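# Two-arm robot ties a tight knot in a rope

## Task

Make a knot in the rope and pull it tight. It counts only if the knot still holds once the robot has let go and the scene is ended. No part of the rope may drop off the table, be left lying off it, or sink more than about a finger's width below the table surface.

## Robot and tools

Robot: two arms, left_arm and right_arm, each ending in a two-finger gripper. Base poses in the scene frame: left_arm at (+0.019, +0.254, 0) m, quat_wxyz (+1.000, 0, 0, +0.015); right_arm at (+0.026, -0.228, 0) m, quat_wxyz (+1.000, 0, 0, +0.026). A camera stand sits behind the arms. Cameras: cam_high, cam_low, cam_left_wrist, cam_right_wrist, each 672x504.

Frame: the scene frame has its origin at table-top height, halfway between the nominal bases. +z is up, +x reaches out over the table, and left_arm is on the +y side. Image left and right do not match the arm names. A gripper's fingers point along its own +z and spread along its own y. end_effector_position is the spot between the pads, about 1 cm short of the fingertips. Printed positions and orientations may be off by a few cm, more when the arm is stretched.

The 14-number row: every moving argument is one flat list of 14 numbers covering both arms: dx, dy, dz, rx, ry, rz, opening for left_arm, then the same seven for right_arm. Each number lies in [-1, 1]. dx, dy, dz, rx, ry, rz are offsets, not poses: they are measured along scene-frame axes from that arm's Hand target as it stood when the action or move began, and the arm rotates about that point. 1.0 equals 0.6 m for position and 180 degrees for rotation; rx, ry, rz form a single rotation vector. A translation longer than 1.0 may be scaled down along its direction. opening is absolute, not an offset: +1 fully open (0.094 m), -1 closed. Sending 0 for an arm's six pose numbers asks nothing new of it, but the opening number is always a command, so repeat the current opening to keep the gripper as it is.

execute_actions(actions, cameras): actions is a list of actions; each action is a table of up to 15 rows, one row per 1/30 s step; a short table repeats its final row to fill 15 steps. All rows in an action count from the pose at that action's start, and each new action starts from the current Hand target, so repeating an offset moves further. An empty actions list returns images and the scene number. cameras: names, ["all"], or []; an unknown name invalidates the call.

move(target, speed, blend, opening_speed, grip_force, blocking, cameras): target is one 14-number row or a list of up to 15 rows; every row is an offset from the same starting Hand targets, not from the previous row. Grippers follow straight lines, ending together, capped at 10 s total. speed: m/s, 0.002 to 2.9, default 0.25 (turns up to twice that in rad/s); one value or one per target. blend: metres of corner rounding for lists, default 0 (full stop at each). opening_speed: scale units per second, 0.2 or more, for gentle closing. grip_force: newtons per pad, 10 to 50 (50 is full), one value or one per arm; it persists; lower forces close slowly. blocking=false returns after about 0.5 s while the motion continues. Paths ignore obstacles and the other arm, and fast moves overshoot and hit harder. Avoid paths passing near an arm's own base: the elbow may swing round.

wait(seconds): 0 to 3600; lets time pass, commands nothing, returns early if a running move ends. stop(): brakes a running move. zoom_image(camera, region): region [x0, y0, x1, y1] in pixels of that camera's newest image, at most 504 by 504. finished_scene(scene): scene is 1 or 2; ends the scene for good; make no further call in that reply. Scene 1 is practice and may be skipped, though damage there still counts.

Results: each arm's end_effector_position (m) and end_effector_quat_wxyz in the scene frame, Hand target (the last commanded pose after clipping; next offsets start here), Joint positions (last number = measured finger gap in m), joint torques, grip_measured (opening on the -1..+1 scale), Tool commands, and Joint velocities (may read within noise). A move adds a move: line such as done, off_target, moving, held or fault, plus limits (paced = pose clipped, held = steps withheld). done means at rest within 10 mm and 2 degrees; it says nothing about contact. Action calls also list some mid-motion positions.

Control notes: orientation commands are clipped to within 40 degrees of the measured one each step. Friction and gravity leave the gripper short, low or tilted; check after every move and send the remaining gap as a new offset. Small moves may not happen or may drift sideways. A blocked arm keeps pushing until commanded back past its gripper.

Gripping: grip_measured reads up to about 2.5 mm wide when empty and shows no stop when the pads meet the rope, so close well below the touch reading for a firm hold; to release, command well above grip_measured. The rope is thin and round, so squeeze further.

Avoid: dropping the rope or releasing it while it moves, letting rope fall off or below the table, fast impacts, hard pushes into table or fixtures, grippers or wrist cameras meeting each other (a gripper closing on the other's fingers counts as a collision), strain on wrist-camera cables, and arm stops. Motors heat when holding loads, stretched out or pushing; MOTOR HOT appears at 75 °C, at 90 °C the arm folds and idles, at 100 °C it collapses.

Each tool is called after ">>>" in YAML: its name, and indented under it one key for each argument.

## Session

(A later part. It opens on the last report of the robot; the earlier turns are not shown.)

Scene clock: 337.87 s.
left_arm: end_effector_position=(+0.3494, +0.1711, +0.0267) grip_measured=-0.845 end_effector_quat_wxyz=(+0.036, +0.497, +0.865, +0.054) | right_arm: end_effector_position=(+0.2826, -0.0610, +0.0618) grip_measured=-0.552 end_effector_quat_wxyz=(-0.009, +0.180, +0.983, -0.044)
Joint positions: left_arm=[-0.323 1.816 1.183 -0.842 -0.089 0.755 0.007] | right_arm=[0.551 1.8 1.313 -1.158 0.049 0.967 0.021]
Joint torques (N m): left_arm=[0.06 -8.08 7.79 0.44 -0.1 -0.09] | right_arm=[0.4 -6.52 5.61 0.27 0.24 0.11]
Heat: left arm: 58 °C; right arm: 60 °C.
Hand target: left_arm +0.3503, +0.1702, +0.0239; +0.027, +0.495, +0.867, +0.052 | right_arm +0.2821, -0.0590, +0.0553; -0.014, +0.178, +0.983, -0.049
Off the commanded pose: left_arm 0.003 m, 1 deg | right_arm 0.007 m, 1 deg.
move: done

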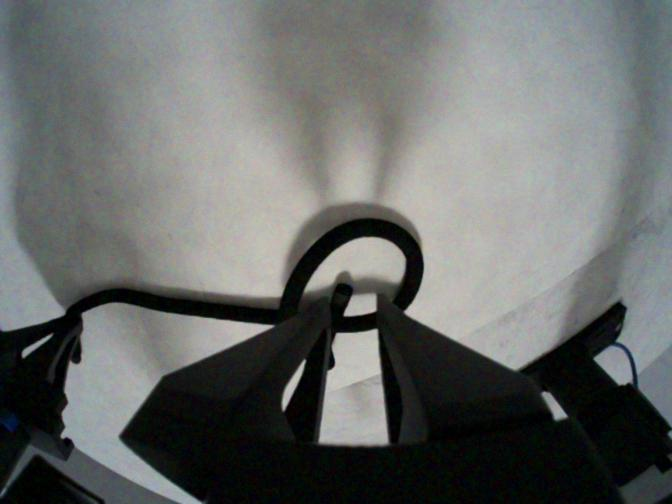

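>>> move:
  target:
    - [0,0,0,0,0,0,-1,0,0.01,-0.082,0,0,0,-0.55]
    - [0,0,0,0,0,0,-1,0,0.01,-0.082,0,0,0,-1]
  cameras: ["cam_right_wrist"]
  speed: 0.15

Scene clock: 347.00 s.
left_arm: end_effector_position=(+0.3494, +0.1711, +0.0267) grip_measured=-0.845 end_effector_quat_wxyz=(+0.036, +0.497, +0.865, +0.054) | right_arm: end_effector_position=(+0.2822, -0.0556, +0.0189) grip_measured=-0.996 end_effector_quat_wxyz=(-0.010, +0.180, +0.983, -0.045)
Joint positions: left_arm=[-0.323 1.816 1.183 -0.842 -0.089 0.755 0.007] | right_arm=[0.566 1.866 1.217 -1.001 0.049 0.982 0]
Joint torques (N m): left_arm=[0.06 -8.03 7.77 0.44 -0.1 -0.1] | right_arm=[0.39 -5.82 4.62 0.56 0.22 0.11]
Heat: left arm: 58 °C; right arm: 59 °C.
Hand target: left_arm +0.3503, +0.1702, +0.0239; +0.027, +0.495, +0.867, +0.052 | right_arm +0.2822, -0.0529, +0.0061; -0.013, +0.178, +0.983, -0.048
Off the commanded pose: left_arm 0.003 m, 1 deg | right_arm 0.013 m, 1 deg.
move: off_target (right_arm); target 2's new opening was sent with right_arm's hand 0.016 m and 1 deg from that target

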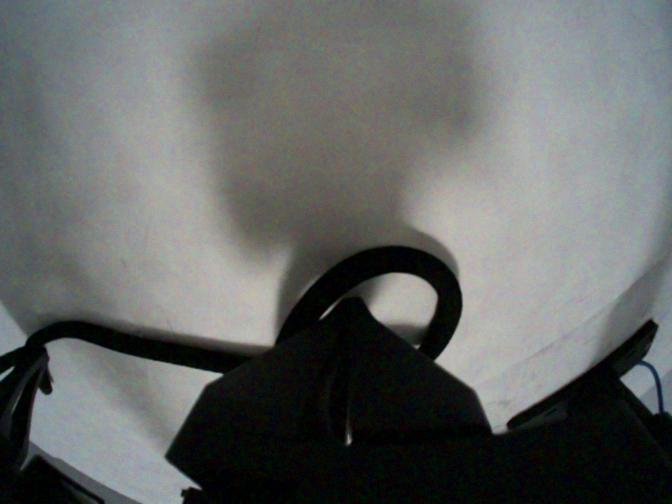

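>>> move:
  target:
    - [0,0,0,0,0,0,-1,-0.0175,0.007,0.07,0,0,0,-0.55]
    - [0,0,0,0,0,0,-1,-0.0175,0.007,0.07,0,0,0,-0.55]
  cameras: ["cam_right_wrist"]

Scene clock: 363.63 s.
left_arm: end_effector_position=(+0.3494, +0.1711, +0.0267) grip_measured=-0.845 end_effector_quat_wxyz=(+0.036, +0.497, +0.865, +0.054) | right_arm: end_effector_position=(+0.2669, -0.0557, +0.0323) grip_measured=-0.552 end_effector_quat_wxyz=(-0.029, +0.178, +0.981, -0.068)
Joint positions: left_arm=[-0.323 1.816 1.183 -0.842 -0.089 0.755 0.007] | right_arm=[0.596 1.857 1.256 -1.109 0.05 1.011 0.021]
Joint torques (N m): left_arm=[0.06 -8.05 7.79 0.44 -0.1 -0.1] | right_arm=[0.4 -11.86 7.21 -0.1 0.19 0.13]
Heat: left arm: 59 °C; right arm: 57 °C.
Hand target: left_arm +0.3503, +0.1702, +0.0239; +0.027, +0.495, +0.867, +0.052 | right_arm +0.2717, -0.0487, +0.0481; -0.013, +0.178, +0.983, -0.048
Off the commanded pose: left_arm 0.003 m, 1 deg | right_arm 0.018 m, 3 deg.
move: off_target (right_arm)

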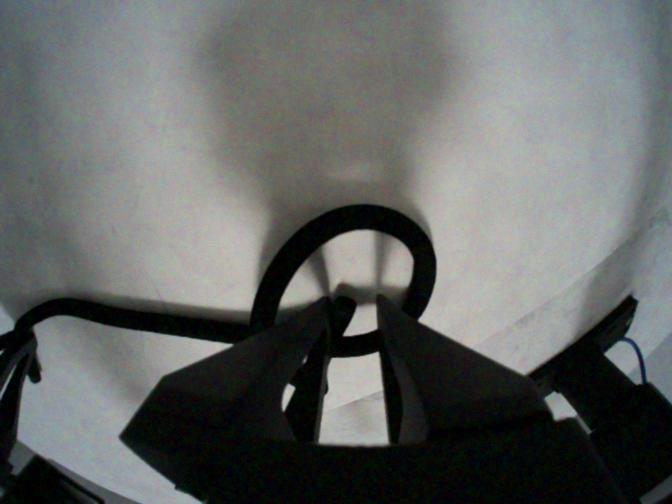

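>>> move:
  target:
    - [0,0,0,0,0,0,-1,-0.017,0.002,-0.067,0,0,0,-0.55]
    - [0,0,0,0,0,0,-1,-0.017,0.002,-0.067,0,0,0,-1]
  cameras: ["cam_right_wrist"]
  speed: 0.15

Scene clock: 371.77 s.
left_arm: end_effector_position=(+0.3494, +0.1711, +0.0267) grip_measured=-0.845 end_effector_quat_wxyz=(+0.036, +0.497, +0.865, +0.054) | right_arm: end_effector_position=(+0.2662, -0.0493, +0.0165) grip_measured=-0.885 end_effector_quat_wxyz=(-0.008, +0.180, +0.982, -0.051)
Joint positions: left_arm=[-0.323 1.816 1.183 -0.842 -0.089 0.755 0.007] | right_arm=[0.617 1.844 1.177 -0.991 0.055 1.034 0.005]
Joint torques (N m): left_arm=[0.06 -8.08 7.8 0.45 -0.1 -0.1] | right_arm=[0.51 -7.72 3.32 0.5 0.12 0.11]
Heat: left arm: 59 °C; right arm: 58 °C.
Hand target: left_arm +0.3503, +0.1702, +0.0239; +0.027, +0.495, +0.867, +0.052 | right_arm +0.2614, -0.0476, +0.0079; -0.014, +0.178, +0.983, -0.048
Off the commanded pose: left_arm 0.003 m, 1 deg | right_arm 0.010 m, 1 deg.
move: done; target 2's new opening was sent with right_arm's hand 0.011 m and 1 deg from that target

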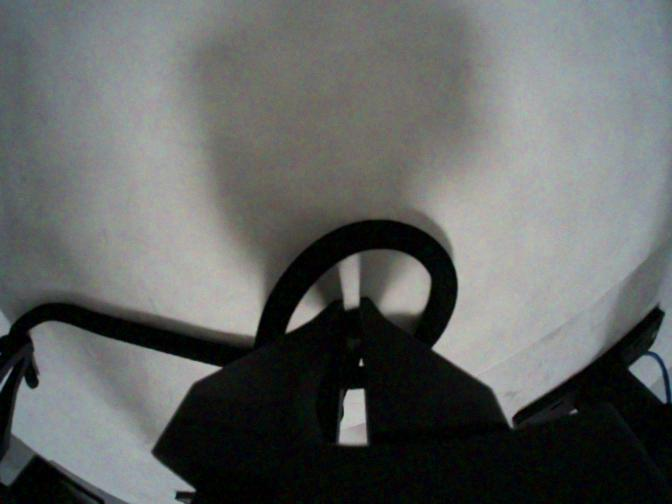

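Gripped (opening -0.885). Lift straight up and pull slowly through.

>>> move:
  target:
    - [0,0,0,0,0,0,-1,0.01,0.005,0.1,0,0,0,-1]
    - [0,0,0,0,0,0,-1,0.02,-0.05,0.15,0,0,0,-1]
  cameras: ["cam_right_wrist","cam_high","cam_low"]
  speed: 0.1

Scene clock: 379.27 s.
left_arm: end_effector_position=(+0.3494, +0.1711, +0.0267) grip_measured=-0.845 end_effector_quat_wxyz=(+0.036, +0.497, +0.865, +0.054) | right_arm: end_effector_position=(+0.2680, -0.0783, +0.0833) grip_measured=-0.885 end_effector_quat_wxyz=(-0.029, +0.183, +0.981, -0.063)
Joint positions: left_arm=[-0.323 1.816 1.183 -0.842 -0.089 0.755 0.007] | right_arm=[0.531 1.755 1.34 -1.285 0.051 0.956 0.005]
Joint torques (N m): left_arm=[0.05 -8.06 7.8 0.44 -0.11 -0.1] | right_arm=[-0.59 -10.7 7.62 -0.08 0.27 -0.14]
Heat: left arm: 59 °C; right arm: 59 °C.
Hand target: left_arm +0.3503, +0.1702, +0.0239; +0.027, +0.495, +0.867, +0.052 | right_arm +0.2735, -0.0775, +0.0979; -0.013, +0.178, +0.983, -0.048
Off the commanded pose: left_arm 0.003 m, 1 deg | right_arm 0.016 m, 3 deg.
move: off_target (right_arm)
Images, in order (width x height): cam_high 672x504, cam_low 672x504, cam_right_wrist 672x504.

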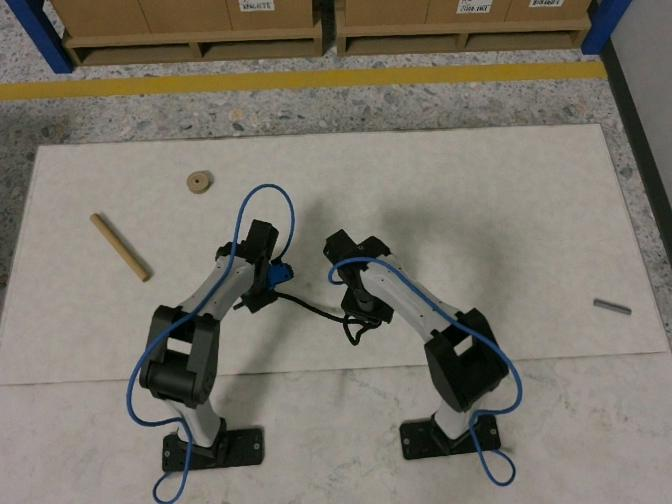

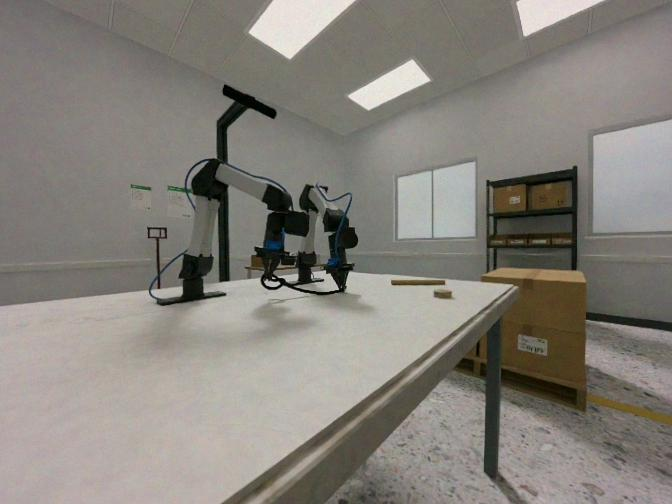

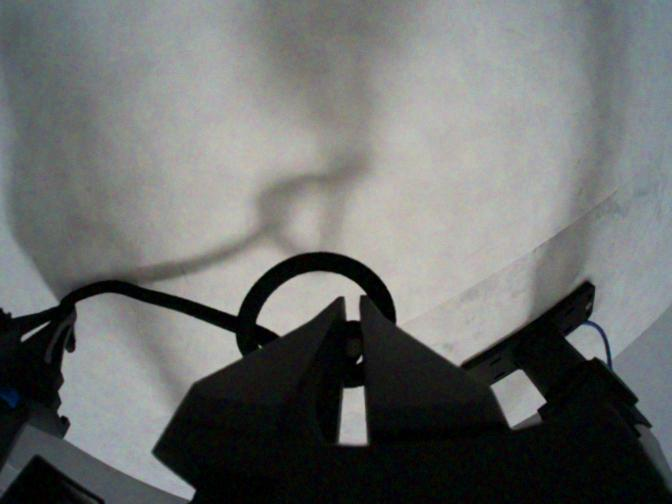

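>>> move:
  target: [0,0,0,0,0,0,-1,0.1,-0.22,0,0,0,0,-1]
  cameras: ["cam_right_wrist","cam_high","cam_low"]
  speed: 0.12

>>> zoom_image:
  camera: "cam_right_wrist"
  region: [60, 180, 460, 440]

Scene clock: 388.03 s.
left_arm: end_effector_position=(+0.3494, +0.1711, +0.0267) grip_measured=-0.845 end_effector_quat_wxyz=(+0.036, +0.497, +0.865, +0.054) | right_arm: end_effector_position=(+0.3253, -0.2070, +0.0977) grip_measured=-0.885 end_effector_quat_wxyz=(-0.018, +0.185, +0.982, -0.046)
Joint positions: left_arm=[-0.323 1.816 1.183 -0.842 -0.089 0.755 0.007] | right_arm=[0.062 1.742 1.386 -1.277 0.078 0.488 0.005]
Joint torques (N m): left_arm=[0.06 -8.05 7.8 0.44 -0.1 -0.09] | right_arm=[-0.59 -6.16 7.84 0.28 0.34 -0.16]
Heat: left arm: 59 °C; right arm: 61 °C.
Hand target: left_arm +0.3503, +0.1702, +0.0239; +0.027, +0.495, +0.867, +0.052 | right_arm +0.3335, -0.2095, +0.0979; -0.013, +0.178, +0.983, -0.048
Off the commanded pose: left_arm 0.003 m, 1 deg | right_arm 0.009 m, 1 deg.
move: done
Images, in order (width x height): cam_high 672x504, cam_low 672x504, cam_right_wrist 672x504.

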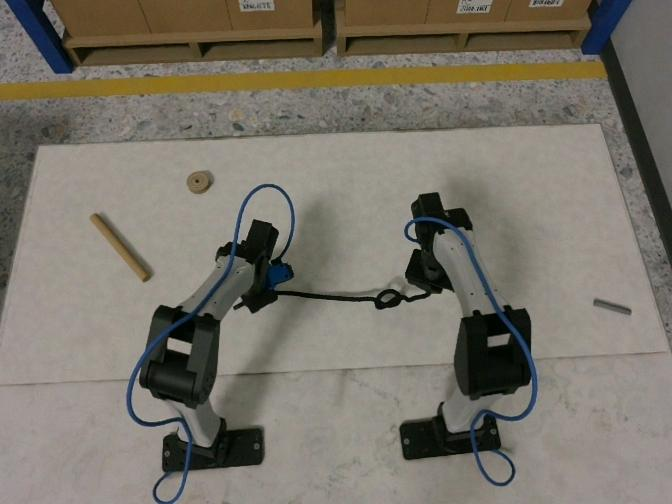

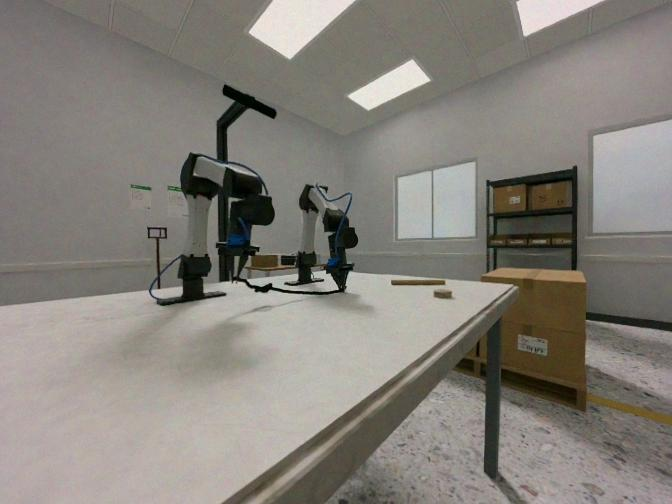

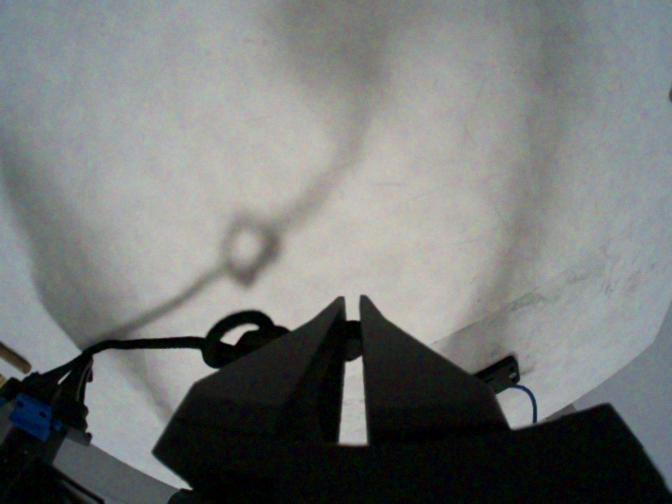

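Scaled by 1.260 from the camera's image (finer frame: 960x720).

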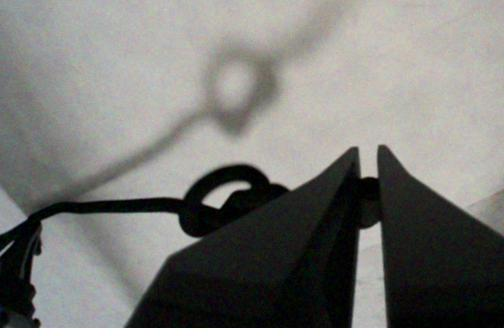

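>>> move:
  target: [0,0,0,0,0,0,-1,0.01,-0.15,-0.05,0,0,0,-1]
  cameras: ["cam_right_wrist","cam_high"]
  speed: 0.08

>>> zoom_image:
  camera: "cam_high"
  region: [270, 250, 480, 340]

Scene clock: 393.93 s.
left_arm: end_effector_position=(+0.3485, +0.1619, +0.0276) grip_measured=-0.845 end_effector_quat_wxyz=(+0.043, +0.502, +0.863, +0.038) | right_arm: end_effector_position=(+0.3394, -0.2856, +0.0735) grip_measured=-0.885 end_effector_quat_wxyz=(-0.010, +0.183, +0.983, -0.028)
Joint positions: left_arm=[-0.332 1.816 1.188 -0.842 -0.055 0.755 0.007] | right_arm=[-0.205 1.79 1.35 -1.154 0.055 0.217 0.005]
Joint torques (N m): left_arm=[0.9 -8.14 7.36 0.47 -0.42 -0.09] | right_arm=[-1.58 -6.86 5.76 0.48 0.72 -0.27]
Heat: left arm: 59 °C; right arm: 60 °C.
Hand target: left_arm +0.3504, +0.1701, +0.0240; +0.027, +0.495, +0.867, +0.052 | right_arm +0.3394, -0.2995, +0.0679; -0.013, +0.178, +0.983, -0.048
Off the commanded pose: left_arm 0.009 m, 3 deg | right_arm 0.015 m, 2 deg.
move: off_target (right_arm)
Images, in order (width x height): cam_high 672x504, cam_right_wrist 672x504.

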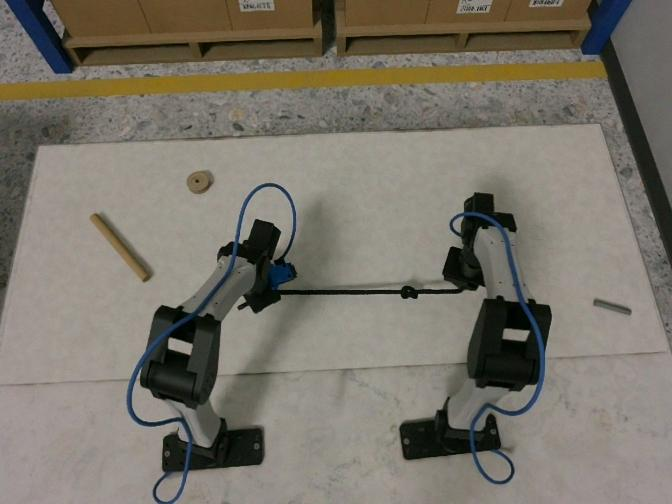

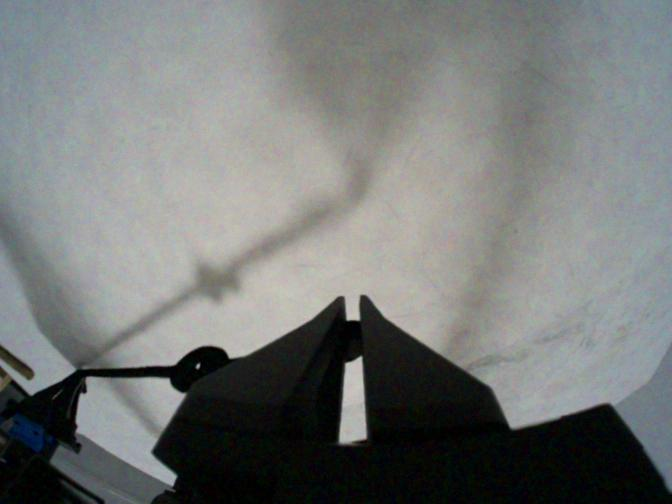

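Scaled by 2.400 from the camera's image (finer frame: 960x720).

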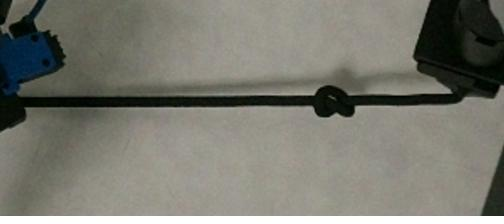

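>>> move:
  target: [0,0.03,0,0,0,0,-1,0,-0.06,-0.03,0,0,0,-1]
  cameras: ["cam_right_wrist","cam_high"]
  speed: 0.06

>>> zoom_image:
  camera: "cam_high"
  region: [340, 260, 480, 320]

Scene clock: 399.43 s.
left_arm: end_effector_position=(+0.3502, +0.1541, +0.0278) grip_measured=-0.845 end_effector_quat_wxyz=(+0.058, +0.513, +0.856, +0.006) | right_arm: end_effector_position=(+0.3382, -0.3030, +0.0556) grip_measured=-0.885 end_effector_quat_wxyz=(-0.021, +0.182, +0.983, +0.005)
Joint positions: left_arm=[-0.316 1.816 1.188 -0.827 0.017 0.794 0.007] | right_arm=[-0.293 1.833 1.331 -1.111 -0.007 0.125 0.005]
Joint torques (N m): left_arm=[4.12 -9.95 5.55 0.38 -1.04 0.04] | right_arm=[-2.85 -7.25 5.94 0.67 1.42 -0.37]
Heat: left arm: 59 °C; right arm: 59 °C.
Hand target: left_arm +0.3504, +0.1881, +0.0240; +0.028, +0.495, +0.867, +0.052 | right_arm +0.3394, -0.3354, +0.0499; -0.013, +0.178, +0.983, -0.048
Off the commanded pose: left_arm 0.034 m, 7 deg | right_arm 0.033 m, 6 deg.
move: off_target (left_arm, right_arm)
Images, in order (width x height): cam_high 672x504, cam_right_wrist 672x504.

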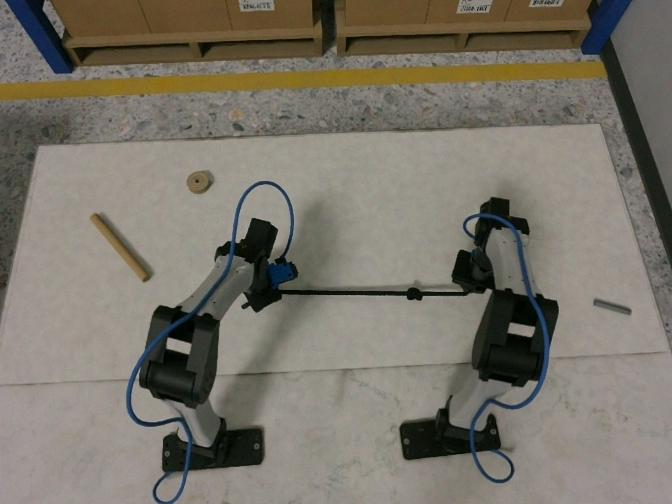

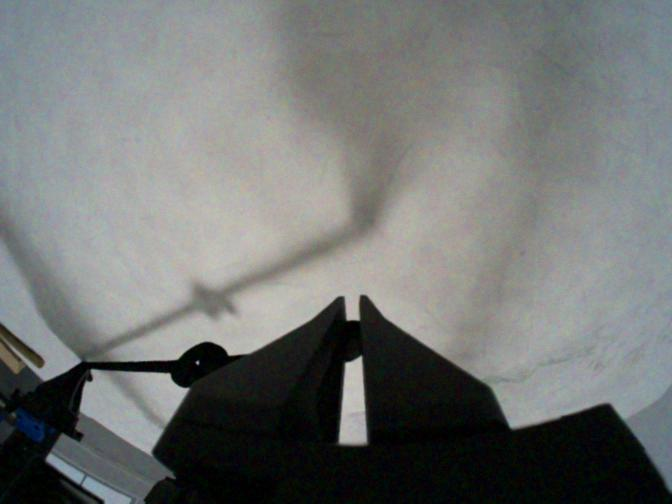

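Scaled by 3.600 from the camera's image (finer frame: 960x720).

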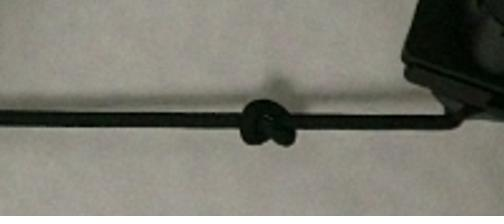

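>>> move:
  target:
    - [0,0.015,0,0,0,0,-1,0,-0.025,-0.01,0,0,0,-1]
    - [0,-0.05,0,0,0,0,-1,0,0.085,-0.05,0,0,0,-1]
    - [0,-0.05,0,0,0,0,-0.4,0,0.085,-0.055,0,0,0,-0.4]
    - [0,-0.05,0.12,0,0,0,-0.4,0,0.085,0.12,0,0,0,-0.4]
  cameras: ["cam_right_wrist","cam_high","cam_left_wrist"]
  speed: 0.1

>>> zoom_image:
  camera: "cam_high"
  region: [220, 240, 480, 340]

Scene clock: 411.93 s.
left_arm: end_effector_position=(+0.3480, +0.1587, +0.0842) grip_measured=-0.402 end_effector_quat_wxyz=(+0.017, +0.497, +0.867, +0.044) | right_arm: end_effector_position=(+0.3348, -0.2851, +0.1066) grip_measured=-0.402 end_effector_quat_wxyz=(-0.036, +0.180, +0.982, -0.047)
Joint positions: left_arm=[-0.354 1.803 1.407 -1.124 -0.08 0.721 0.028] | right_arm=[-0.186 1.806 1.498 -1.34 0.091 0.232 0.028]
Joint torques (N m): left_arm=[-0.29 -12.11 8.34 0.31 -0.22 -0.1] | right_arm=[0.47 -11.28 7.84 0.1 0.3 0.09]
Heat: left arm: 60 °C; right arm: 59 °C.
Hand target: left_arm +0.3503, +0.1582, +0.0959; +0.027, +0.495, +0.867, +0.052 | right_arm +0.3395, -0.2845, +0.1219; -0.013, +0.178, +0.983, -0.048
Off the commanded pose: left_arm 0.012 m, 2 deg | right_arm 0.016 m, 3 deg.
move: off_target (left_arm, right_arm)
Images, in order (width x height): cam_high 672x504, cam_left_wrist 672x504, cam_right_wrist 672x504.

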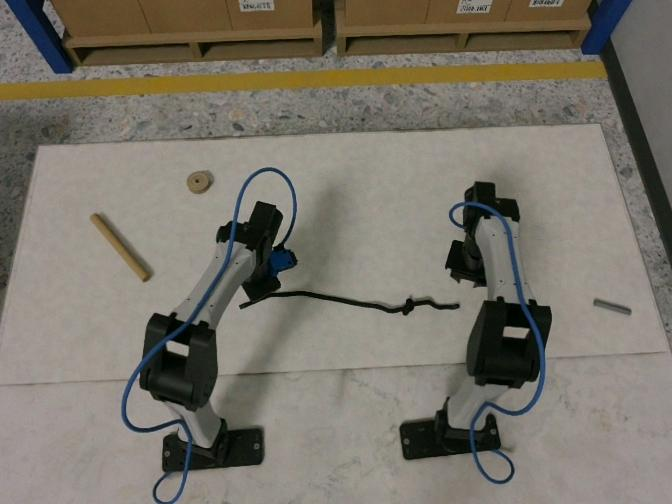

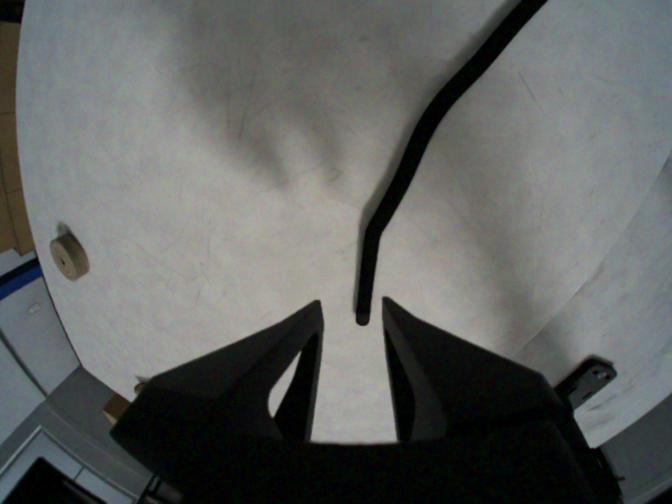

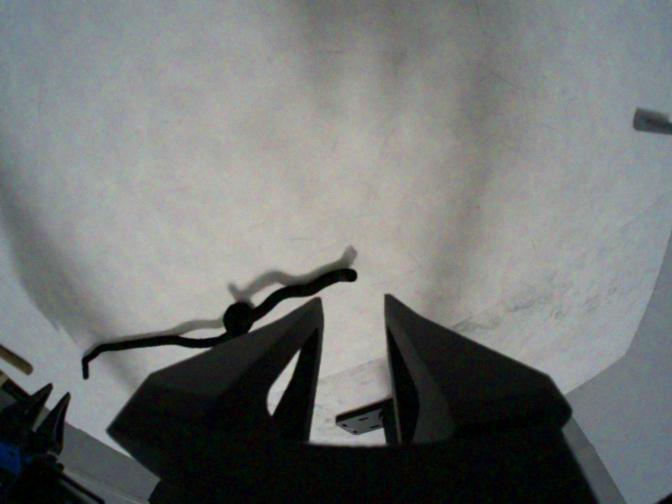

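Scaled by 1.938 from the camera's image (finer frame: 960x720).

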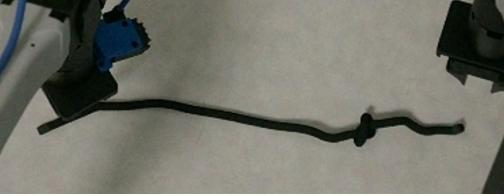

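Knot is tight, released and resting.

>>> finished_scene:
  scene: 2

The scene is finished: the task was done.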